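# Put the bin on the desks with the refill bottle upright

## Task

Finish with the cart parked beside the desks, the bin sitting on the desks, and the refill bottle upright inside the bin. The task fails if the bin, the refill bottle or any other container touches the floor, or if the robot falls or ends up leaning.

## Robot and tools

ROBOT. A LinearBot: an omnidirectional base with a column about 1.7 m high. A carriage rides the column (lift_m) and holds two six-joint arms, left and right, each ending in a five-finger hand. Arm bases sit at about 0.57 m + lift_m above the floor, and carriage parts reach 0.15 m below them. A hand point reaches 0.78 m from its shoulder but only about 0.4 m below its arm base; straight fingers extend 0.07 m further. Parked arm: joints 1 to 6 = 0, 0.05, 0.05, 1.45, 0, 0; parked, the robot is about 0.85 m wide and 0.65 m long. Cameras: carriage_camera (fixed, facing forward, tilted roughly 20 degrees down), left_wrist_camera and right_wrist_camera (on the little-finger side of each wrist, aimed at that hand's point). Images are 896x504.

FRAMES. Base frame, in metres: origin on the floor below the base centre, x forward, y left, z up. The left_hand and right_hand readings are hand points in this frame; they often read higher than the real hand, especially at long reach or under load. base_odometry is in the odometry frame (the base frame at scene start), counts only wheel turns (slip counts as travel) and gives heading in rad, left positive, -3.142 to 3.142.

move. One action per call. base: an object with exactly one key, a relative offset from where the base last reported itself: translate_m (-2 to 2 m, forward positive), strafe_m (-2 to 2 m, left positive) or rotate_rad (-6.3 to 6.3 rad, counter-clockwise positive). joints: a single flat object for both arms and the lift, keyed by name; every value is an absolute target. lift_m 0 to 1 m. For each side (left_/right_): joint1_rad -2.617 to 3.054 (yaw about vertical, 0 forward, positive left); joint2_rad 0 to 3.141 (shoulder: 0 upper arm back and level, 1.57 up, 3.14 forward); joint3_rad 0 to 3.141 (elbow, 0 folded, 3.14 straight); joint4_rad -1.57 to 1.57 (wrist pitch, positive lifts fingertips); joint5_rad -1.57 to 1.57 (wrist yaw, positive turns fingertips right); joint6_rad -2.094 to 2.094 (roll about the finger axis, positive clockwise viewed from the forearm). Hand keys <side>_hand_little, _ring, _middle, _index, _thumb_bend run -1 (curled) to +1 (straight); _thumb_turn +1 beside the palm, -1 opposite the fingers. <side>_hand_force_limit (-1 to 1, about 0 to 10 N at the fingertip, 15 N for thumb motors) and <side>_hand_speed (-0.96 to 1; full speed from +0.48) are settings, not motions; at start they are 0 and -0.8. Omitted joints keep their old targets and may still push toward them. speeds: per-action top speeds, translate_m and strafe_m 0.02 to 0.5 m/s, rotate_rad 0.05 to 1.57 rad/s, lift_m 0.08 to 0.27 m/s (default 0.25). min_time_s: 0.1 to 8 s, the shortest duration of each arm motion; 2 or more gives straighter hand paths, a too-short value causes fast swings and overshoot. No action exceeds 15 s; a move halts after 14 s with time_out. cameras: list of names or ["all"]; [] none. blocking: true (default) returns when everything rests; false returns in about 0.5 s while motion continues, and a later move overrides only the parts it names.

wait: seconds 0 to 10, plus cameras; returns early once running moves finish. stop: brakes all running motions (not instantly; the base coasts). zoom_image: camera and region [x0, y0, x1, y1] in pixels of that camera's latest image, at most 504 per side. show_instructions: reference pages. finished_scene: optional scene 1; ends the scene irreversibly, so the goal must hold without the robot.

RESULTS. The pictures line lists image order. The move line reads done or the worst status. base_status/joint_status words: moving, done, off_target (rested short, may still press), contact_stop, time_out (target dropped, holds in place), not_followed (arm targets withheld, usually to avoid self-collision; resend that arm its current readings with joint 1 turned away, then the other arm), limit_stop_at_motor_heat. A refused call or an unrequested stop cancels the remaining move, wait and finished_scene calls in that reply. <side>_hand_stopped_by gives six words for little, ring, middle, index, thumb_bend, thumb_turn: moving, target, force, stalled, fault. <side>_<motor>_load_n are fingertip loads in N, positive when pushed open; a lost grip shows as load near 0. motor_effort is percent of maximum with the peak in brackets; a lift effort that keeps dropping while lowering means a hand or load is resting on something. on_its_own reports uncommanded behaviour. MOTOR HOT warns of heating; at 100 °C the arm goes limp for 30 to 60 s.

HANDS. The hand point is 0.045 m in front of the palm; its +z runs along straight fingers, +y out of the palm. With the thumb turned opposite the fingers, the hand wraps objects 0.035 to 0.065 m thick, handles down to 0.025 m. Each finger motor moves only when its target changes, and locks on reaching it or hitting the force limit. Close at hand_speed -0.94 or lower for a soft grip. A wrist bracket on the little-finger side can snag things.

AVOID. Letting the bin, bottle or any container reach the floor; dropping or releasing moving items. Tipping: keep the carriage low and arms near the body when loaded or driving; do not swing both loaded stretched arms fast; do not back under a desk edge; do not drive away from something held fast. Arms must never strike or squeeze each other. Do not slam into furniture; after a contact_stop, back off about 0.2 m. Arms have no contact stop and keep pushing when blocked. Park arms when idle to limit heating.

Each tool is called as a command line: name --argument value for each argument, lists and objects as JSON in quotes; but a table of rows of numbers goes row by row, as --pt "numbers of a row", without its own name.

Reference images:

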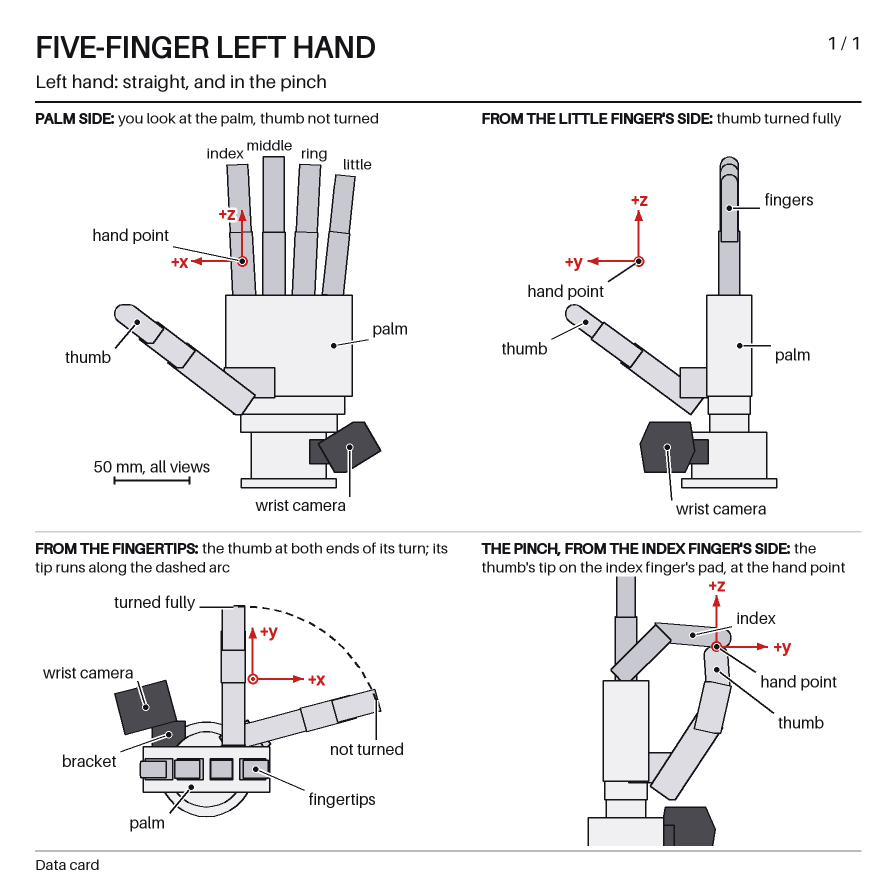

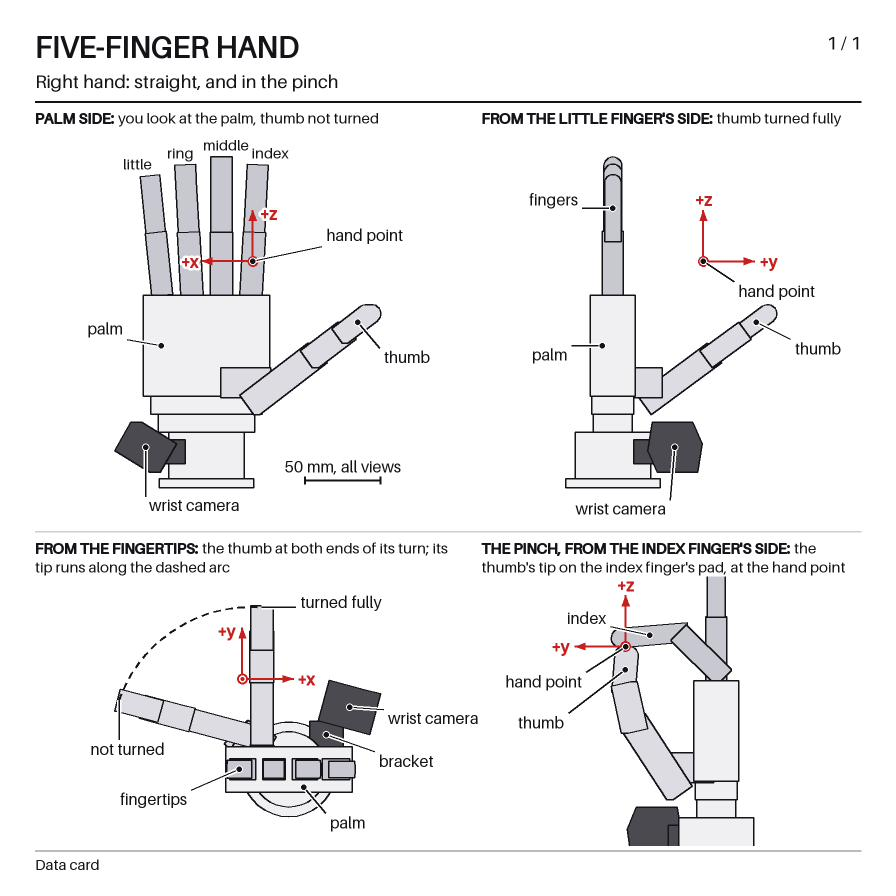

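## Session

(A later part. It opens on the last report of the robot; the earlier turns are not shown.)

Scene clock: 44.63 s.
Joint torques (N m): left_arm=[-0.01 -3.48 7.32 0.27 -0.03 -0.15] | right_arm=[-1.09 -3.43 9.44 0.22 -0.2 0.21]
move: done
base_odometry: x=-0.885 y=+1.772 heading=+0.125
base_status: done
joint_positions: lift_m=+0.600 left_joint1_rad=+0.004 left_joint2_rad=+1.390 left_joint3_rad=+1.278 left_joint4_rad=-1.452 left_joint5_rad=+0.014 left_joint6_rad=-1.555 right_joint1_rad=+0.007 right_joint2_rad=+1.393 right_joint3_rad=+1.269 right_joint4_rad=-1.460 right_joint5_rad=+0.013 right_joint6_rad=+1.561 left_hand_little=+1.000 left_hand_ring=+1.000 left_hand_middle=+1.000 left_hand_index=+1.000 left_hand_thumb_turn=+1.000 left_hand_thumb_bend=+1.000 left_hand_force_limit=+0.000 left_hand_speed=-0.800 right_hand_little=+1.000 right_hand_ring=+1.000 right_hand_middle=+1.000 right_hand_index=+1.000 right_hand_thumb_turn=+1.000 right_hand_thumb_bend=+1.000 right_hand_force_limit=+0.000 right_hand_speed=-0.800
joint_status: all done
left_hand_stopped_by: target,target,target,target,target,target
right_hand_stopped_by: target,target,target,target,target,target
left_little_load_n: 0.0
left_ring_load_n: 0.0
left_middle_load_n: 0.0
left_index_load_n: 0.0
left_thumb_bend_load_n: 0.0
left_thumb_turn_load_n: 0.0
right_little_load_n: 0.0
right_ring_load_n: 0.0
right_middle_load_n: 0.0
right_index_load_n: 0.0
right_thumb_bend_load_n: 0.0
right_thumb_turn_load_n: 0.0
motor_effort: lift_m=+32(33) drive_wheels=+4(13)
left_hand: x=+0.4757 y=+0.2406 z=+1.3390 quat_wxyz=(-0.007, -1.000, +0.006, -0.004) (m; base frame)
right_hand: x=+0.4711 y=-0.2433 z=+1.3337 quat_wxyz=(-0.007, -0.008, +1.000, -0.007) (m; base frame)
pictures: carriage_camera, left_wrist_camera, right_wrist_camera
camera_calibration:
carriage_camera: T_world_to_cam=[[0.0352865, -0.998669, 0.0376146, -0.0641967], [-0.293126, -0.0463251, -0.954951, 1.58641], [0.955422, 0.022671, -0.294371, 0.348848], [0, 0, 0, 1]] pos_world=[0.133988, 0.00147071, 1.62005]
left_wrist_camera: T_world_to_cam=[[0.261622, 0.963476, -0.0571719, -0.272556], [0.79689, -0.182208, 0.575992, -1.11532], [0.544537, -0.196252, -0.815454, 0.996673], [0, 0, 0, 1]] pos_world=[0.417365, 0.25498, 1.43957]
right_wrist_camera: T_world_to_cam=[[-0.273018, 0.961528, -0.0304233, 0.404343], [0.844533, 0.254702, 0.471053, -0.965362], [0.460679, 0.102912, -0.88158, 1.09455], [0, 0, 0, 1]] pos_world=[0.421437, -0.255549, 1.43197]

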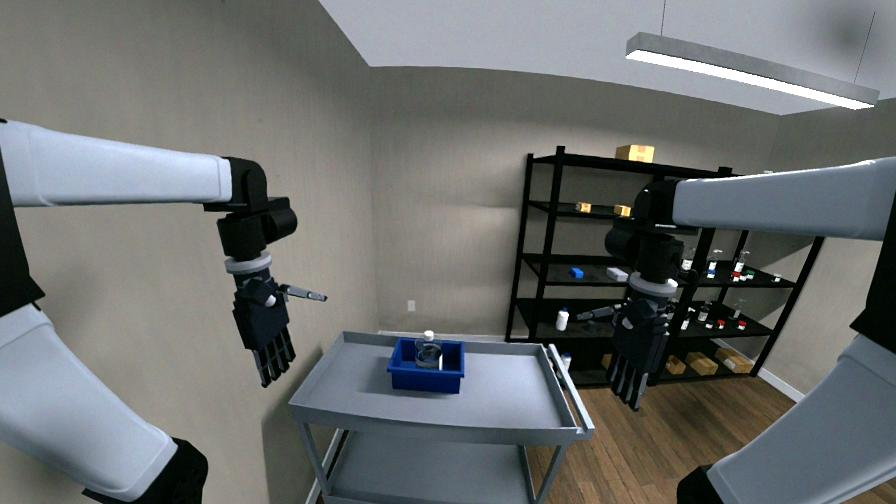

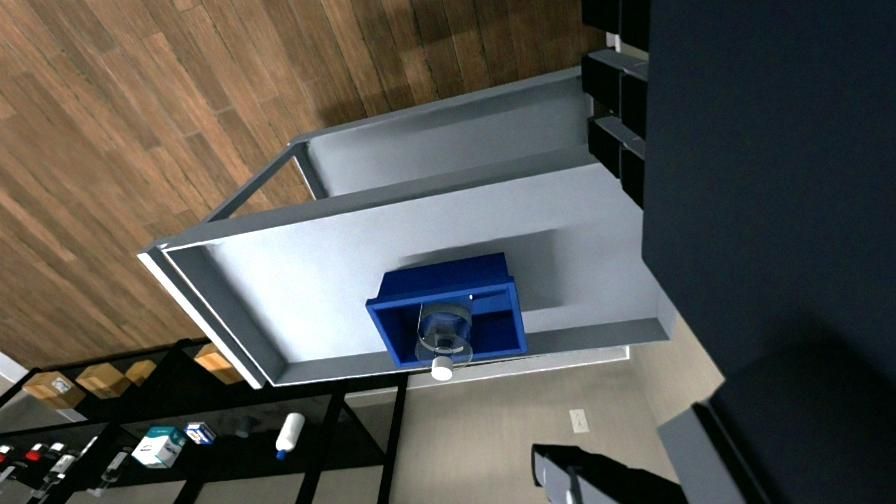

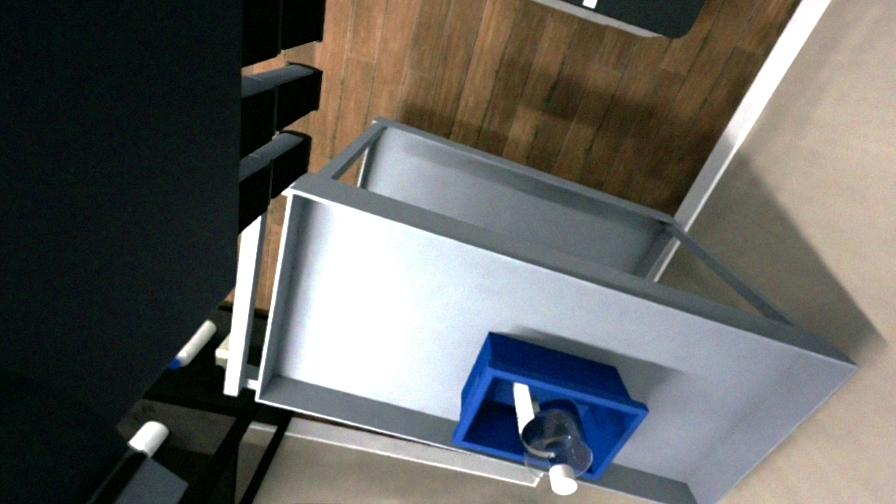

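move --base '{"translate_m": 0.25}' --speeds '{"translate_m": 0.2}' --joints '{"left_hand_little": 0, "left_hand_ring": 0, "left_hand_middle": 0, "left_hand_index": 0, "left_hand_thumb_turn": -1, "right_hand_little": 0, "right_hand_ring": 0, "right_hand_middle": 0, "right_hand_index": 0, "right_hand_thumb_turn": -1}'

move --base '{"strafe_m": 0.085}' --speeds '{"strafe_m": 0.15}' --joints '{"left_joint1_rad": -0.095, "left_joint2_rad": 2.498, "left_joint3_rad": 1.998, "left_joint4_rad": -1.071, "left_joint5_rad": 0, "left_joint6_rad": -1.666, "right_joint1_rad": 0.095, "right_joint2_rad": 2.498, "right_joint3_rad": 1.998, "right_joint4_rad": -1.071, "right_joint5_rad": 0, "right_joint6_rad": 1.666}' --min_time_s 3 --cameras '["all"]'

Scene clock: 55.03 s.
Joint torques (N m): left_arm=[-0.03 -3.75 7.34 0.29 0.03 -0.15] | right_arm=[-1.05 -3.78 9.46 0.27 -0.2 0.17]
move: done
base_odometry: x=-0.637 y=+1.803 heading=+0.124
base_status: done
joint_positions: lift_m=+0.600 left_joint1_rad=+0.004 left_joint2_rad=+1.394 left_joint3_rad=+1.279 left_joint4_rad=-1.459 left_joint5_rad=+0.012 left_joint6_rad=-1.556 right_joint1_rad=+0.007 right_joint2_rad=+1.396 right_joint3_rad=+1.269 right_joint4_rad=-1.468 right_joint5_rad=+0.012 right_joint6_rad=+1.563 left_hand_little=+0.000 left_hand_ring=+0.000 left_hand_middle=+0.000 left_hand_index=+0.000 left_hand_thumb_turn=-1.000 left_hand_thumb_bend=+1.000 left_hand_force_limit=+0.000 left_hand_speed=-0.800 right_hand_little=+0.000 right_hand_ring=+0.000 right_hand_middle=+0.000 right_hand_index=+0.000 right_hand_thumb_turn=-1.000 right_hand_thumb_bend=+1.000 right_hand_force_limit=+0.000 right_hand_speed=-0.800
joint_status: all done
left_hand_stopped_by: target,target,target,target,target,target
right_hand_stopped_by: target,target,target,target,target,target
left_little_load_n: -0.5
left_ring_load_n: 0.0
left_middle_load_n: 0.0
left_index_load_n: 0.5
left_thumb_bend_load_n: 0.0
left_thumb_turn_load_n: 0.0
right_little_load_n: 0.0
right_ring_load_n: 0.0
right_middle_load_n: 0.0
right_index_load_n: 0.0
right_thumb_bend_load_n: 0.0
right_thumb_turn_load_n: 0.0
motor_effort: lift_m=+32(33) drive_wheels=-9(15)
left_hand: x=+0.4741 y=+0.2410 z=+1.3379 quat_wxyz=(-0.006, -1.000, +0.005, +0.002) (m; base frame)
right_hand: x=+0.4692 y=-0.2432 z=+1.3329 quat_wxyz=(-0.012, -0.007, +1.000, -0.006) (m; base frame)
pictures: none

Scene clock: 58.33 s.
Joint torques (N m): left_arm=[-0.25 -11.12 7.2 0.5 0.06 -0.16] | right_arm=[0.09 -11.14 9.16 0.36 -0.18 0.22]
move: done
base_odometry: x=-0.647 y=+1.887 heading=+0.124
base_status: done
joint_positions: lift_m=+0.600 left_joint1_rad=-0.087 left_joint2_rad=+2.477 left_joint3_rad=+1.977 left_joint4_rad=-1.086 left_joint5_rad=+0.009 left_joint6_rad=-1.650 right_joint1_rad=+0.088 right_joint2_rad=+2.487 right_joint3_rad=+1.968 right_joint4_rad=-1.081 right_joint5_rad=+0.010 right_joint6_rad=+1.657 left_hand_little=+0.000 left_hand_ring=+0.000 left_hand_middle=+0.000 left_hand_index=+0.000 left_hand_thumb_turn=-1.000 left_hand_thumb_bend=+1.000 left_hand_force_limit=+0.000 left_hand_speed=-0.800 right_hand_little=+0.000 right_hand_ring=+0.000 right_hand_middle=+0.000 right_hand_index=+0.000 right_hand_thumb_turn=-1.000 right_hand_thumb_bend=+1.000 right_hand_force_limit=+0.000 right_hand_speed=-0.800
joint_status: all done
left_hand_stopped_by: target,target,target,target,target,target
right_hand_stopped_by: target,target,target,target,target,target
left_little_load_n: 0.0
left_ring_load_n: 0.0
left_middle_load_n: 0.0
left_index_load_n: 0.0
left_thumb_bend_load_n: 0.0
left_thumb_turn_load_n: 0.0
right_little_load_n: 0.0
right_ring_load_n: 0.0
right_middle_load_n: 0.0
right_index_load_n: 0.0
right_thumb_bend_load_n: 0.0
right_thumb_turn_load_n: 0.0
motor_effort: lift_m=+32(33) drive_wheels=-1(12)
left_hand: x=+0.7169 y=+0.1999 z=+1.1437 quat_wxyz=(-0.004, -1.000, +0.004, +0.008) (m; base frame)
right_hand: x=+0.7141 y=-0.2037 z=+1.1356 quat_wxyz=(-0.014, -0.001, +1.000, -0.006) (m; base frame)
pictures: carriage_camera, left_wrist_camera, right_wrist_camera
camera_calibration:
carriage_camera: T_world_to_cam=[[0.0352865, -0.998669, 0.0376146, -0.0641967], [-0.293126, -0.0463251, -0.954951, 1.58641], [0.955422, 0.022671, -0.294371, 0.348848], [0, 0, 0, 1]] pos_world=[0.133988, 0.00147071, 1.62005]
left_wrist_camera: T_world_to_cam=[[0.256586, 0.964827, -0.0571958, -0.304286], [0.811013, -0.182735, 0.555757, -1.18926], [0.525758, -0.188986, -0.829375, 0.725964], [0, 0, 0, 1]] pos_world=[0.660901, 0.213461, 1.24563]
right_wrist_camera: T_world_to_cam=[[-0.259728, 0.965326, -0.0262131, 0.413031], [0.855002, 0.242494, 0.458441, -1.08308], [0.448902, 0.0966579, -0.888338, 0.818675], [0, 0, 0, 1]] pos_world=[0.665809, -0.215201, 1.23462]

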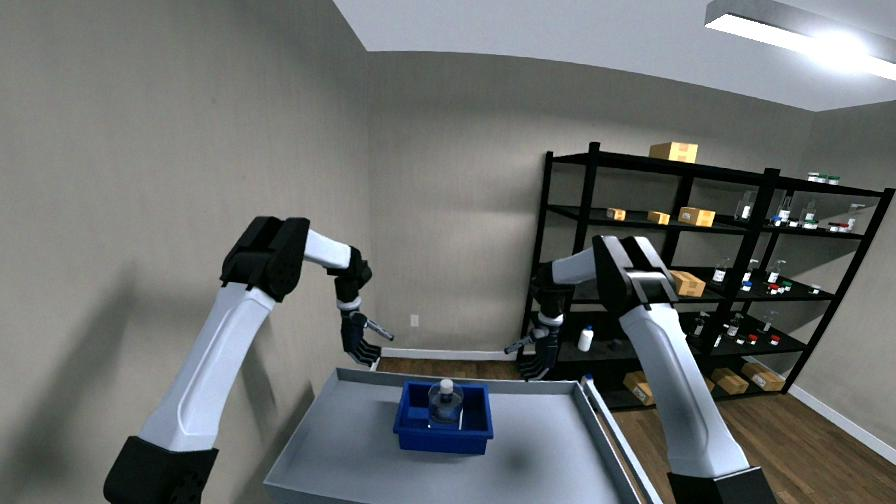

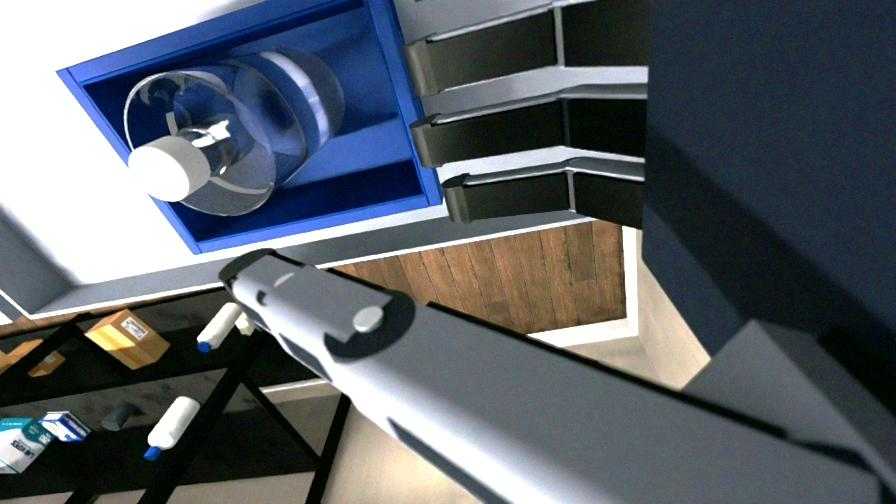

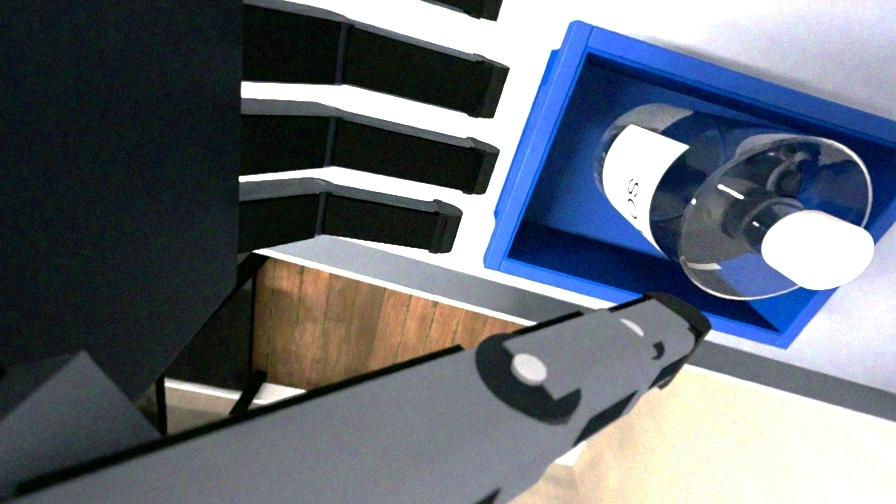

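move --base '{"translate_m": 0.038}' --speeds '{"translate_m": 0.1}' --joints '{"left_hand_thumb_turn": 1, "right_hand_thumb_turn": 1}'

move --joints '{"lift_m": 0.38}' --speeds '{"lift_m": 0.15}' --cameras '["all"]'

Scene clock: 65.83 s.
Joint torques (N m): left_arm=[-0.29 -11.26 7.23 0.47 0.04 -0.15] | right_arm=[0.25 -11.22 9.03 0.31 -0.16 0.23]
move: done
base_odometry: x=-0.610 y=+1.892 heading=+0.125
base_status: done
joint_positions: lift_m=+0.600 left_joint1_rad=-0.087 left_joint2_rad=+2.478 left_joint3_rad=+1.977 left_joint4_rad=-1.080 left_joint5_rad=+0.009 left_joint6_rad=-1.651 right_joint1_rad=+0.088 right_joint2_rad=+2.488 right_joint3_rad=+1.968 right_joint4_rad=-1.075 right_joint5_rad=+0.010 right_joint6_rad=+1.658 left_hand_little=+0.000 left_hand_ring=+0.000 left_hand_middle=+0.000 left_hand_index=+0.000 left_hand_thumb_turn=+1.000 left_hand_thumb_bend=+1.000 left_hand_force_limit=+0.000 left_hand_speed=-0.800 right_hand_little=+0.000 right_hand_ring=+0.000 right_hand_middle=+0.000 right_hand_index=+0.000 right_hand_thumb_turn=+1.000 right_hand_thumb_bend=+1.000 right_hand_force_limit=+0.000 right_hand_speed=-0.800
joint_status: all done
left_hand_stopped_by: target,target,target,target,target,target
right_hand_stopped_by: target,target,target,target,target,target
left_little_load_n: 0.0
left_ring_load_n: 0.0
left_middle_load_n: 0.5
left_index_load_n: 0.0
left_thumb_bend_load_n: 0.0
left_thumb_turn_load_n: 0.0
right_little_load_n: 0.0
right_ring_load_n: 0.0
right_middle_load_n: 0.5
right_index_load_n: 0.0
right_thumb_bend_load_n: 0.0
right_thumb_turn_load_n: 0.0
motor_effort: lift_m=+32(33) drive_wheels=-10(13)
left_hand: x=+0.7184 y=+0.1998 z=+1.1433 quat_wxyz=(-0.004, -1.000, +0.004, +0.006) (m; base frame)
right_hand: x=+0.7158 y=-0.2036 z=+1.1354 quat_wxyz=(-0.011, -0.001, +1.000, -0.006) (m; base frame)
pictures: none

Scene clock: 67.73 s.
Joint torques (N m): left_arm=[-0.29 -12.16 6.56 0.45 0.04 -0.15] | right_arm=[0.25 -12.25 8.24 0.29 -0.14 0.15]
move: done
base_odometry: x=-0.610 y=+1.892 heading=+0.125
base_status: not commanded
joint_positions: lift_m=+0.380 left_joint1_rad=-0.087 left_joint2_rad=+2.490 left_joint3_rad=+1.986 left_joint4_rad=-1.078 left_joint5_rad=+0.009 left_joint6_rad=-1.651 right_joint1_rad=+0.088 right_joint2_rad=+2.498 right_joint3_rad=+1.977 right_joint4_rad=-1.074 right_joint5_rad=+0.010 right_joint6_rad=+1.658 left_hand_little=+0.000 left_hand_ring=+0.000 left_hand_middle=+0.000 left_hand_index=+0.000 left_hand_thumb_turn=+1.000 left_hand_thumb_bend=+1.000 left_hand_force_limit=+0.000 left_hand_speed=-0.800 right_hand_little=+0.000 right_hand_ring=+0.000 right_hand_middle=+0.000 right_hand_index=+0.000 right_hand_thumb_turn=+1.000 right_hand_thumb_bend=+1.000 right_hand_force_limit=+0.000 right_hand_speed=-0.800
joint_status: all done
left_hand_stopped_by: target,target,target,target,target,target
right_hand_stopped_by: target,target,target,target,target,target
left_little_load_n: 0.0
left_ring_load_n: 0.0
left_middle_load_n: 0.0
left_index_load_n: 0.0
left_thumb_bend_load_n: 0.0
left_thumb_turn_load_n: 0.0
right_little_load_n: 0.0
right_ring_load_n: 0.0
right_middle_load_n: 0.0
right_index_load_n: 0.0
right_thumb_bend_load_n: 0.0
right_thumb_turn_load_n: 0.0
motor_effort: lift_m=+34(35) drive_wheels=+8(10)
left_hand: x=+0.7197 y=+0.1997 z=+0.9201 quat_wxyz=(-0.004, -1.000, +0.004, +0.006) (m; base frame)
right_hand: x=+0.7172 y=-0.2034 z=+0.9126 quat_wxyz=(-0.012, -0.001, +1.000, -0.006) (m; base frame)
pictures: carriage_camera, left_wrist_camera, right_wrist_camera
camera_calibration:
carriage_camera: T_world_to_cam=[[0.0352865, -0.998669, 0.0376146, -0.0559178], [-0.293126, -0.0463251, -0.954951, 1.37623], [0.955422, 0.022671, -0.294371, 0.284056], [0, 0, 0, 1]] pos_world=[0.133988, 0.00147071, 1.39995]
left_wrist_camera: T_world_to_cam=[[0.256072, 0.965002, -0.0565605, -0.317782], [0.809049, -0.181932, 0.558875, -1.06901], [0.529025, -0.188873, -0.827321, 0.534679], [0, 0, 0, 1]] pos_world=[0.663398, 0.213159, 1.02182]
right_wrist_camera: T_world_to_cam=[[-0.258555, 0.965613, -0.0271986, 0.40794], [0.852789, 0.24139, 0.463122, -0.98649], [0.453762, 0.0965481, -0.885877, 0.613375], [0, 0, 0, 1]] pos_world=[0.668416, -0.215004, 1.01134]

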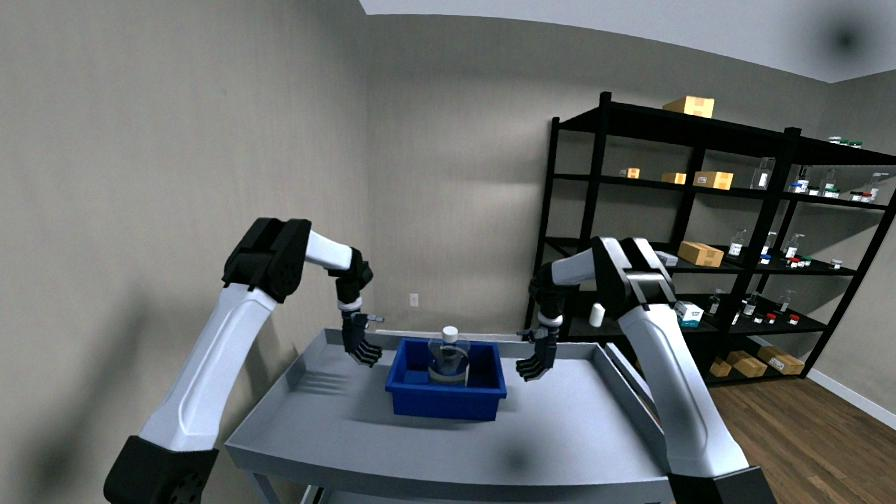

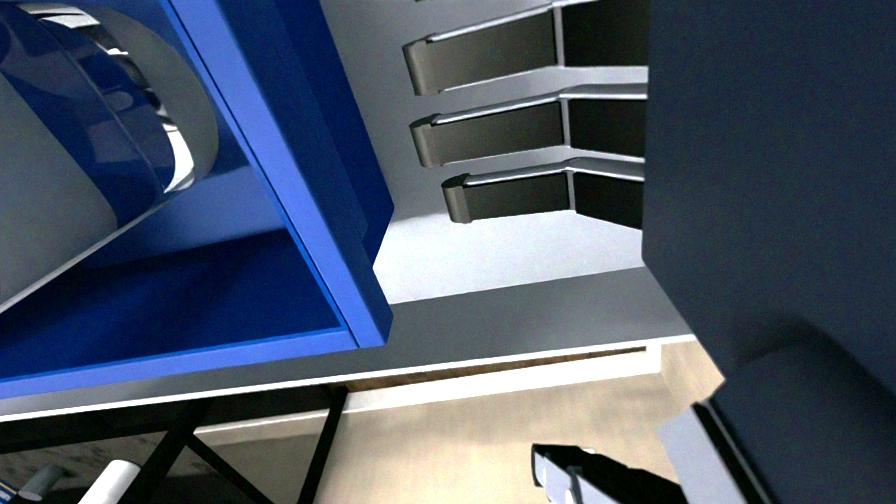

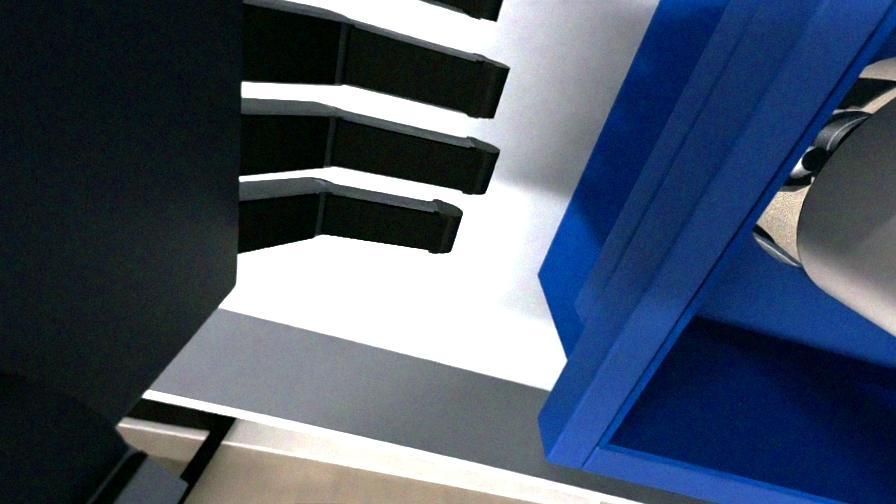

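zoom_image --camera "left_wrist_camera" --region '[150, 0, 490, 370]'

zoom_image --camera "right_wrist_camera" --region '[420, 0, 880, 480]'

Scaled by 1.362.

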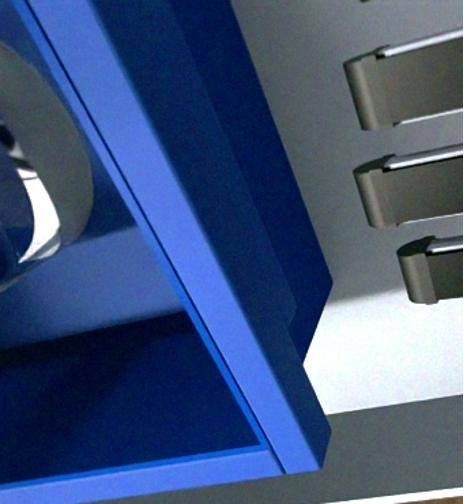

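Scaled by 1.050.

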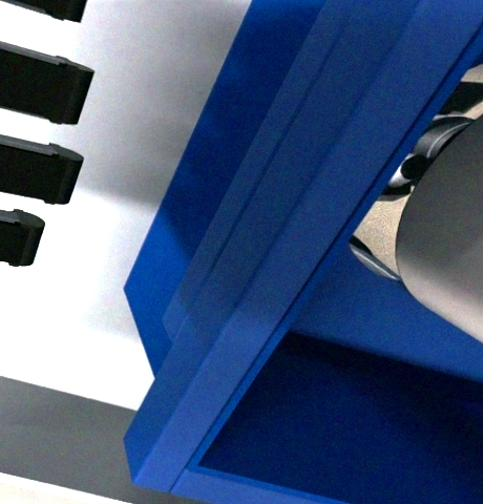

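zoom_image --camera "right_wrist_camera" --region '[530, 180, 700, 340]'

zoom_image --camera "left_wrist_camera" --region '[280, 120, 420, 280]'

Scaled by 2.965.

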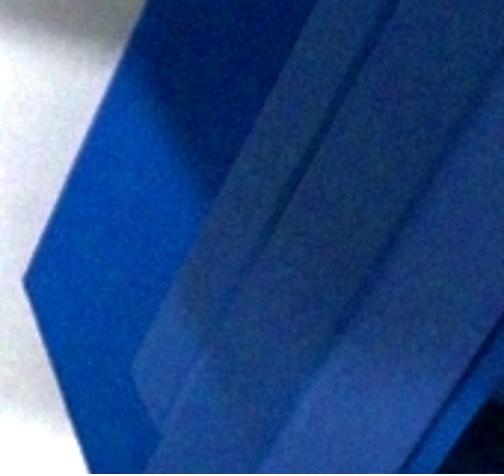

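Scaled by 3.150.

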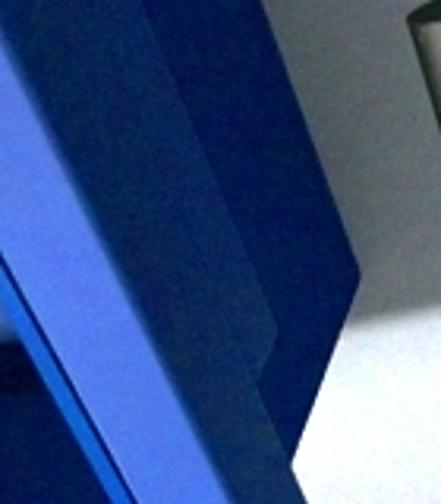

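move --joints '{"lift_m": 0.317, "left_joint1_rad": -0.11, "left_joint2_rad": 2.512, "left_joint3_rad": 2.024, "left_joint4_rad": -1.083, "left_joint6_rad": -1.681, "right_joint1_rad": 0.11, "right_joint2_rad": 2.615, "right_joint3_rad": 2.216, "right_joint4_rad": -1.17, "right_joint6_rad": 1.681}' --speeds '{"lift_m": 0.08}' --min_time_s 2 --cameras '["all"]'

Scene clock: 76.73 s.
Joint torques (N m): left_arm=[-0.28 -11.3 7.27 0.37 0.04 -0.15] | right_arm=[0.13 -11.69 9.39 0.26 -0.16 0.2]
move: done
base_odometry: x=-0.610 y=+1.892 heading=+0.125
base_status: not commanded
joint_positions: lift_m=+0.317 left_joint1_rad=-0.102 left_joint2_rad=+2.492 left_joint3_rad=+2.003 left_joint4_rad=-1.078 left_joint5_rad=+0.009 left_joint6_rad=-1.665 right_joint1_rad=+0.103 right_joint2_rad=+2.602 right_joint3_rad=+2.185 right_joint4_rad=-1.161 right_joint5_rad=+0.010 right_joint6_rad=+1.672 left_hand_little=+0.000 left_hand_ring=+0.000 left_hand_middle=+0.000 left_hand_index=+0.000 left_hand_thumb_turn=+1.000 left_hand_thumb_bend=+1.000 left_hand_force_limit=+0.000 left_hand_speed=-0.800 right_hand_little=+0.000 right_hand_ring=+0.000 right_hand_middle=+0.000 right_hand_index=+0.000 right_hand_thumb_turn=+1.000 right_hand_thumb_bend=+1.000 right_hand_force_limit=+0.000 right_hand_speed=-0.800
joint_status: all done
left_hand_stopped_by: target,target,target,target,target,target
right_hand_stopped_by: target,target,target,target,target,target
left_little_load_n: 0.0
left_ring_load_n: 0.0
left_middle_load_n: 0.0
left_index_load_n: 0.0
left_thumb_bend_load_n: 0.0
left_thumb_turn_load_n: 0.0
right_little_load_n: 0.0
right_ring_load_n: 0.0
right_middle_load_n: 0.0
right_index_load_n: 0.0
right_thumb_bend_load_n: 0.0
right_thumb_turn_load_n: 0.0
motor_effort: lift_m=+34(34) drive_wheels=+3(8)
left_hand: x=+0.7244 y=+0.1922 z=+0.8608 quat_wxyz=(-0.005, -1.000, +0.004, -0.001) (m; base frame)
right_hand: x=+0.7421 y=-0.1938 z=+0.8530 quat_wxyz=(-0.003, -0.001, +1.000, -0.005) (m; base frame)
pictures: carriage_camera, left_wrist_camera, right_wrist_camera
camera_calibration:
carriage_camera: T_world_to_cam=[[0.0352865, -0.998669, 0.0376146, -0.053548], [-0.293126, -0.0463251, -0.954951, 1.31607], [0.955422, 0.022671, -0.294371, 0.265511], [0, 0, 0, 1]] pos_world=[0.133988, 0.00147071, 1.33695]
left_wrist_camera: T_world_to_cam=[[0.257211, 0.964845, -0.0540038, -0.318116], [0.800482, -0.181422, 0.571239, -1.04551], [0.54136, -0.190158, -0.819005, 0.465958], [0, 0, 0, 1]] pos_world=[0.666481, 0.205861, 0.961676]
right_wrist_camera: T_world_to_cam=[[-0.25919, 0.965355, -0.0301592, 0.406419], [0.844592, 0.241692, 0.477754, -0.988757], [0.468492, 0.0983569, -0.877976, 0.531057], [0, 0, 0, 1]] pos_world=[0.691641, -0.205598, 0.950896]

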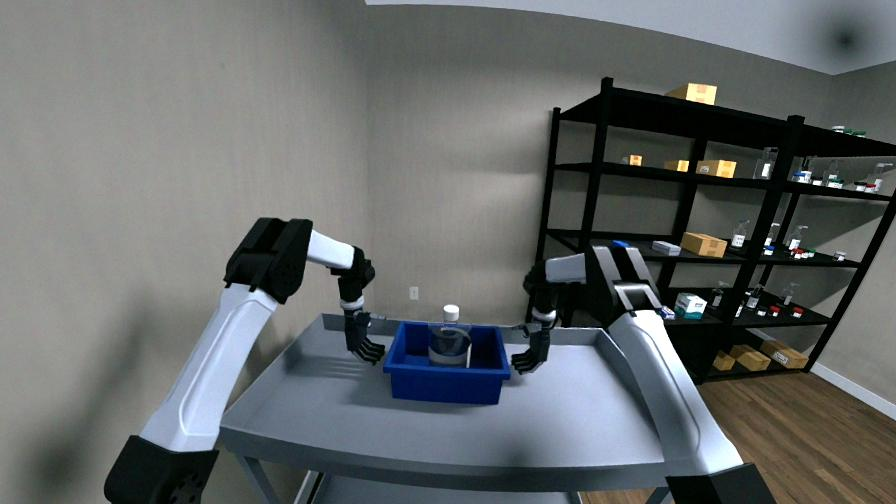

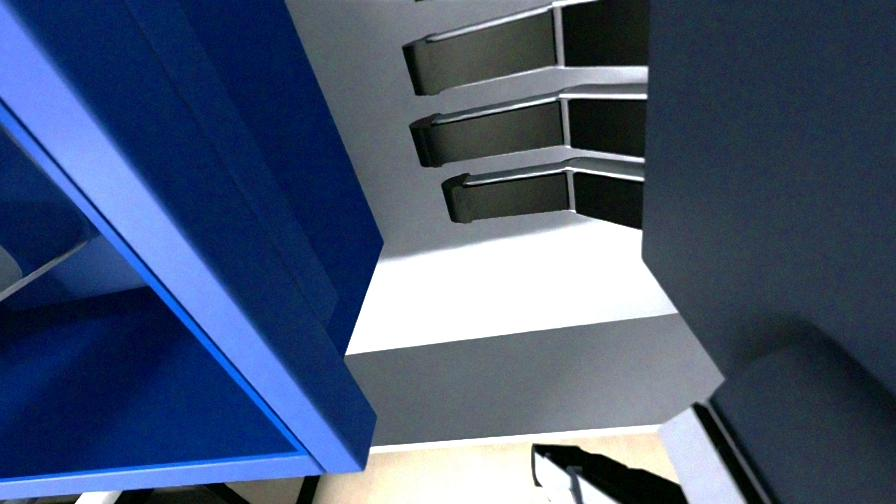

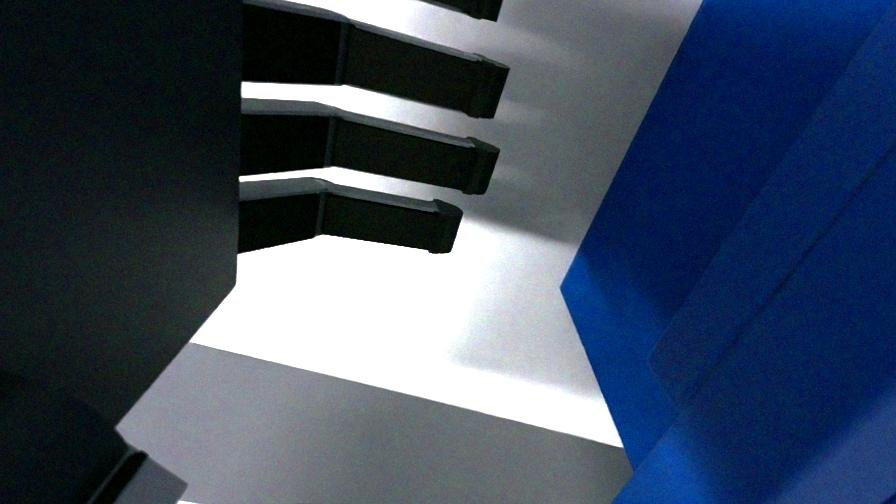

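move --joints '{"left_joint1_rad": -0.205, "left_joint6_rad": -1.776, "right_joint1_rad": 0.205, "right_joint6_rad": 1.776}' --min_time_s 2 --cameras '["all"]'

Scene clock: 79.47 s.
Joint torques (N m): left_arm=[-0.23 -11.33 7.3 0.37 0.04 -0.14] | right_arm=[0.12 -11.7 9.51 0.25 -0.17 0.22]
move: done
base_odometry: x=-0.610 y=+1.892 heading=+0.125
base_status: not commanded
joint_positions: lift_m=+0.317 left_joint1_rad=-0.198 left_joint2_rad=+2.492 left_joint3_rad=+2.003 left_joint4_rad=-1.078 left_joint5_rad=+0.008 left_joint6_rad=-1.760 right_joint1_rad=+0.199 right_joint2_rad=+2.602 right_joint3_rad=+2.185 right_joint4_rad=-1.161 right_joint5_rad=+0.010 right_joint6_rad=+1.767 left_hand_little=+0.000 left_hand_ring=+0.000 left_hand_middle=+0.000 left_hand_index=+0.000 left_hand_thumb_turn=+1.000 left_hand_thumb_bend=+1.000 left_hand_force_limit=+0.000 left_hand_speed=-0.800 right_hand_little=+0.000 right_hand_ring=+0.000 right_hand_middle=+0.000 right_hand_index=+0.000 right_hand_thumb_turn=+1.000 right_hand_thumb_bend=+1.000 right_hand_force_limit=+0.000 right_hand_speed=-0.800
joint_status: all done
left_hand_stopped_by: target,target,target,target,target,target
right_hand_stopped_by: target,target,target,target,target,target
left_little_load_n: 0.0
left_ring_load_n: 0.0
left_middle_load_n: 0.0
left_index_load_n: 0.0
left_thumb_bend_load_n: 0.0
left_thumb_turn_load_n: 0.0
right_little_load_n: 0.0
right_ring_load_n: 0.0
right_middle_load_n: 0.0
right_index_load_n: 0.0
right_thumb_bend_load_n: 0.0
right_thumb_turn_load_n: 0.0
motor_effort: lift_m=+33(34) drive_wheels=+6(10)
left_hand: x=+0.7174 y=+0.1473 z=+0.8607 quat_wxyz=(-0.004, -1.000, +0.004, -0.001) (m; base frame)
right_hand: x=+0.7350 y=-0.1472 z=+0.8529 quat_wxyz=(-0.003, -0.001, +1.000, -0.006) (m; base frame)
pictures: carriage_camera, left_wrist_camera, right_wrist_camera
camera_calibration:
carriage_camera: T_world_to_cam=[[0.0352865, -0.998669, 0.0376146, -0.053548], [-0.293126, -0.0463251, -0.954951, 1.31607], [0.955422, 0.022671, -0.294371, 0.265511], [0, 0, 0, 1]] pos_world=[0.133988, 0.00147071, 1.33695]
left_wrist_camera: T_world_to_cam=[[0.258272, 0.964578, -0.0537172, -0.273955], [0.800694, -0.182617, 0.570561, -1.04742], [0.540541, -0.190371, -0.819496, 0.462204], [0, 0, 0, 1]] pos_world=[0.659579, 0.160964, 0.961677]
right_wrist_camera: T_world_to_cam=[[-0.259826, 0.965161, -0.030912, 0.360587], [0.844274, 0.242587, 0.477863, -0.993661], [0.468713, 0.0980628, -0.87789, 0.529471], [0, 0, 0, 1]] pos_world=[0.684442, -0.158896, 0.950797]

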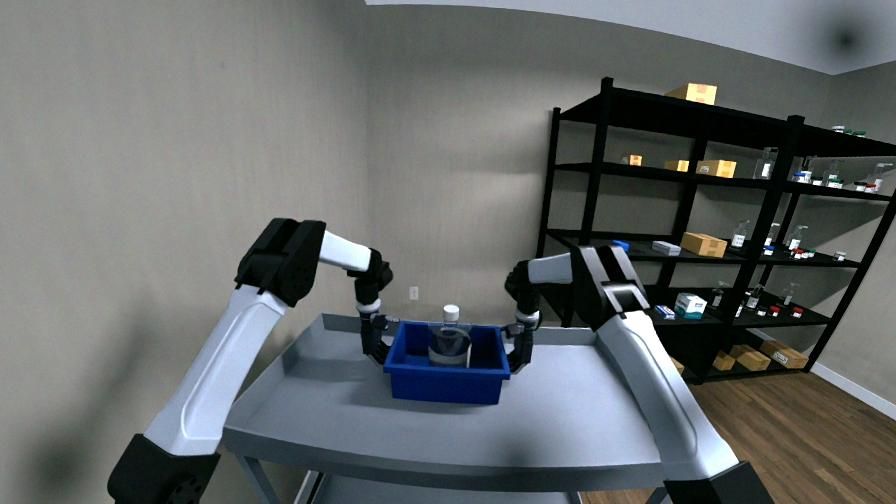

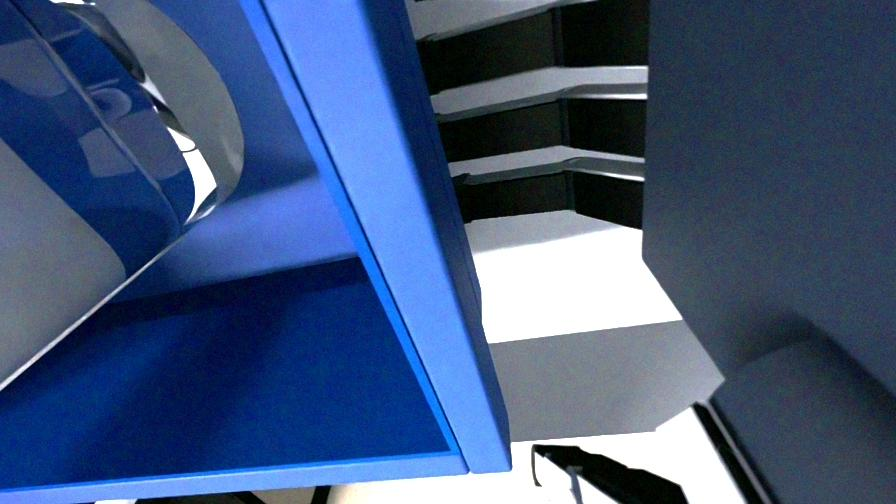

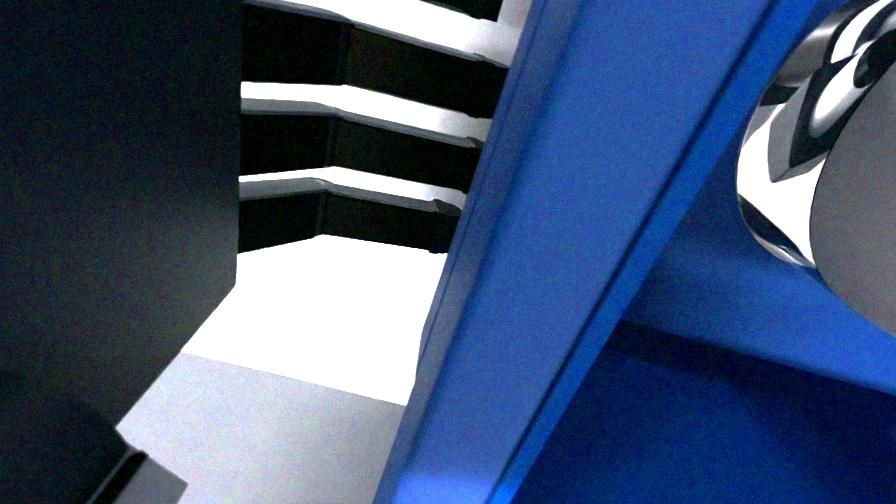

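zoom_image --camera "left_wrist_camera" --region '[380, 0, 560, 340]'

zoom_image --camera "right_wrist_camera" --region '[380, 0, 560, 400]'

Scaled by 1.482.

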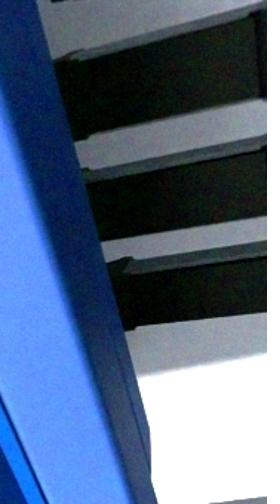

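Scaled by 1.260.

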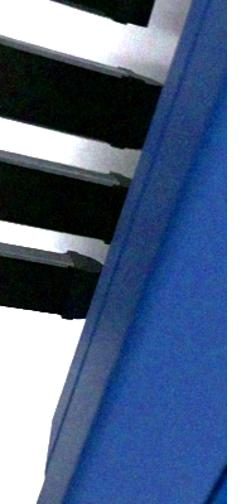

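move --joints '{"left_joint1_rad": -0.230, "left_joint6_rad": -1.801, "right_joint1_rad": 0.230, "right_joint6_rad": 1.801}' --min_time_s 1.5 --cameras '["all"]'

Scene clock: 82.03 s.
Joint torques (N m): left_arm=[-1.03 -11.33 7.28 0.38 0.28 -0.15] | right_arm=[1.05 -11.75 9.52 0.28 -0.15 0.16]
move: done
base_odometry: x=-0.610 y=+1.892 heading=+0.125
base_status: not commanded
joint_positions: lift_m=+0.317 left_joint1_rad=-0.213 left_joint2_rad=+2.492 left_joint3_rad=+2.003 left_joint4_rad=-1.078 left_joint5_rad=-0.016 left_joint6_rad=-1.785 right_joint1_rad=+0.212 right_joint2_rad=+2.602 right_joint3_rad=+2.185 right_joint4_rad=-1.166 right_joint5_rad=+0.013 right_joint6_rad=+1.794 left_hand_little=+0.000 left_hand_ring=+0.000 left_hand_middle=+0.000 left_hand_index=+0.000 left_hand_thumb_turn=+1.000 left_hand_thumb_bend=+1.000 left_hand_force_limit=+0.000 left_hand_speed=-0.800 right_hand_little=+0.000 right_hand_ring=+0.000 right_hand_middle=+0.000 right_hand_index=+0.000 right_hand_thumb_turn=+1.000 right_hand_thumb_bend=+1.000 right_hand_force_limit=+0.000 right_hand_speed=-0.800
joint_status: all done
left_hand_stopped_by: target,target,target,target,target,target
right_hand_stopped_by: target,target,target,target,target,target
left_little_load_n: 0.0
left_ring_load_n: 0.0
left_middle_load_n: -0.5
left_index_load_n: 0.0
left_thumb_bend_load_n: 0.0
left_thumb_turn_load_n: 0.0
right_little_load_n: 0.0
right_ring_load_n: 0.0
right_middle_load_n: -0.5
right_index_load_n: 0.0
right_thumb_bend_load_n: -0.5
right_thumb_turn_load_n: 0.0
motor_effort: lift_m=+34(34) drive_wheels=+4(8)
left_hand: x=+0.7175 y=+0.1454 z=+0.8594 quat_wxyz=(+0.008, -1.000, -0.001, -0.003) (m; base frame)
right_hand: x=+0.7335 y=-0.1419 z=+0.8526 quat_wxyz=(-0.005, +0.006, +1.000, -0.008) (m; base frame)
pictures: carriage_camera, left_wrist_camera, right_wrist_camera
camera_calibration:
carriage_camera: T_world_to_cam=[[0.0352865, -0.998669, 0.0376146, -0.053548], [-0.293126, -0.0463251, -0.954951, 1.31607], [0.955422, 0.022671, -0.294371, 0.265511], [0, 0, 0, 1]] pos_world=[0.133988, 0.00147071, 1.33695]
left_wrist_camera: T_world_to_cam=[[0.248454, 0.968206, -0.0291216, -0.286833], [0.799888, -0.18812, 0.569904, -1.04519], [0.546306, -0.164889, -0.821195, 0.454331], [0, 0, 0, 1]] pos_world=[0.6591, 0.156006, 0.960402]
right_wrist_camera: T_world_to_cam=[[-0.246398, 0.968585, -0.0336308, 0.348054], [0.849115, 0.232474, 0.474299, -0.995501], [0.467217, 0.0883098, -0.879721, 0.530642], [0, 0, 0, 1]] pos_world=[0.68313, -0.152552, 0.950688]

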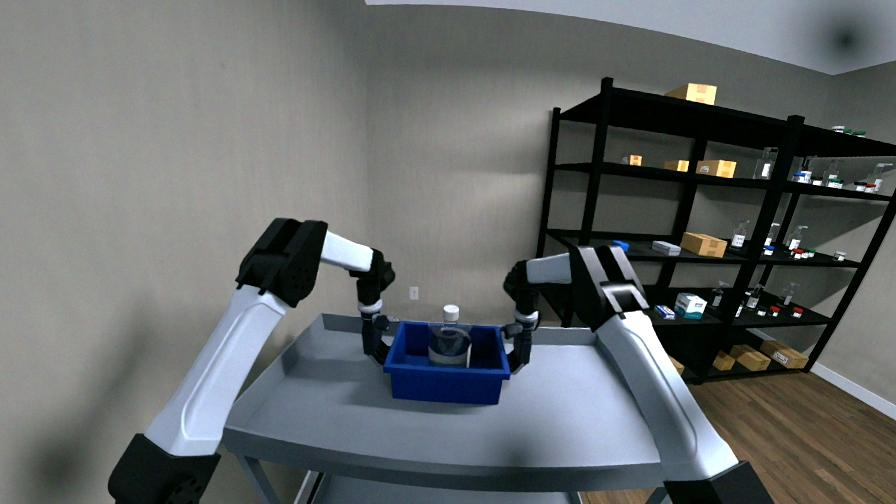

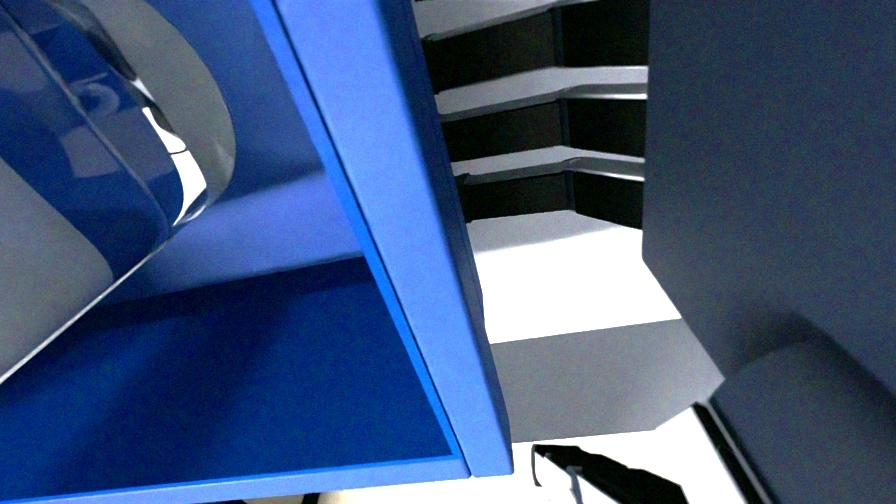

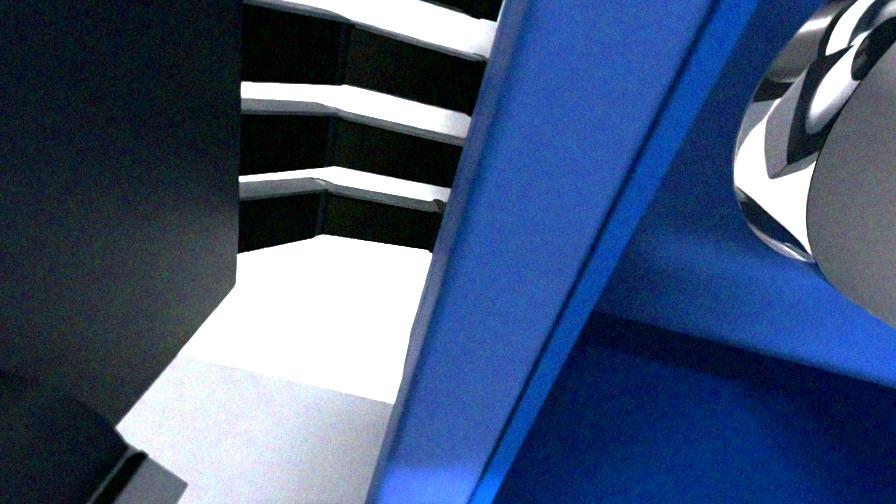

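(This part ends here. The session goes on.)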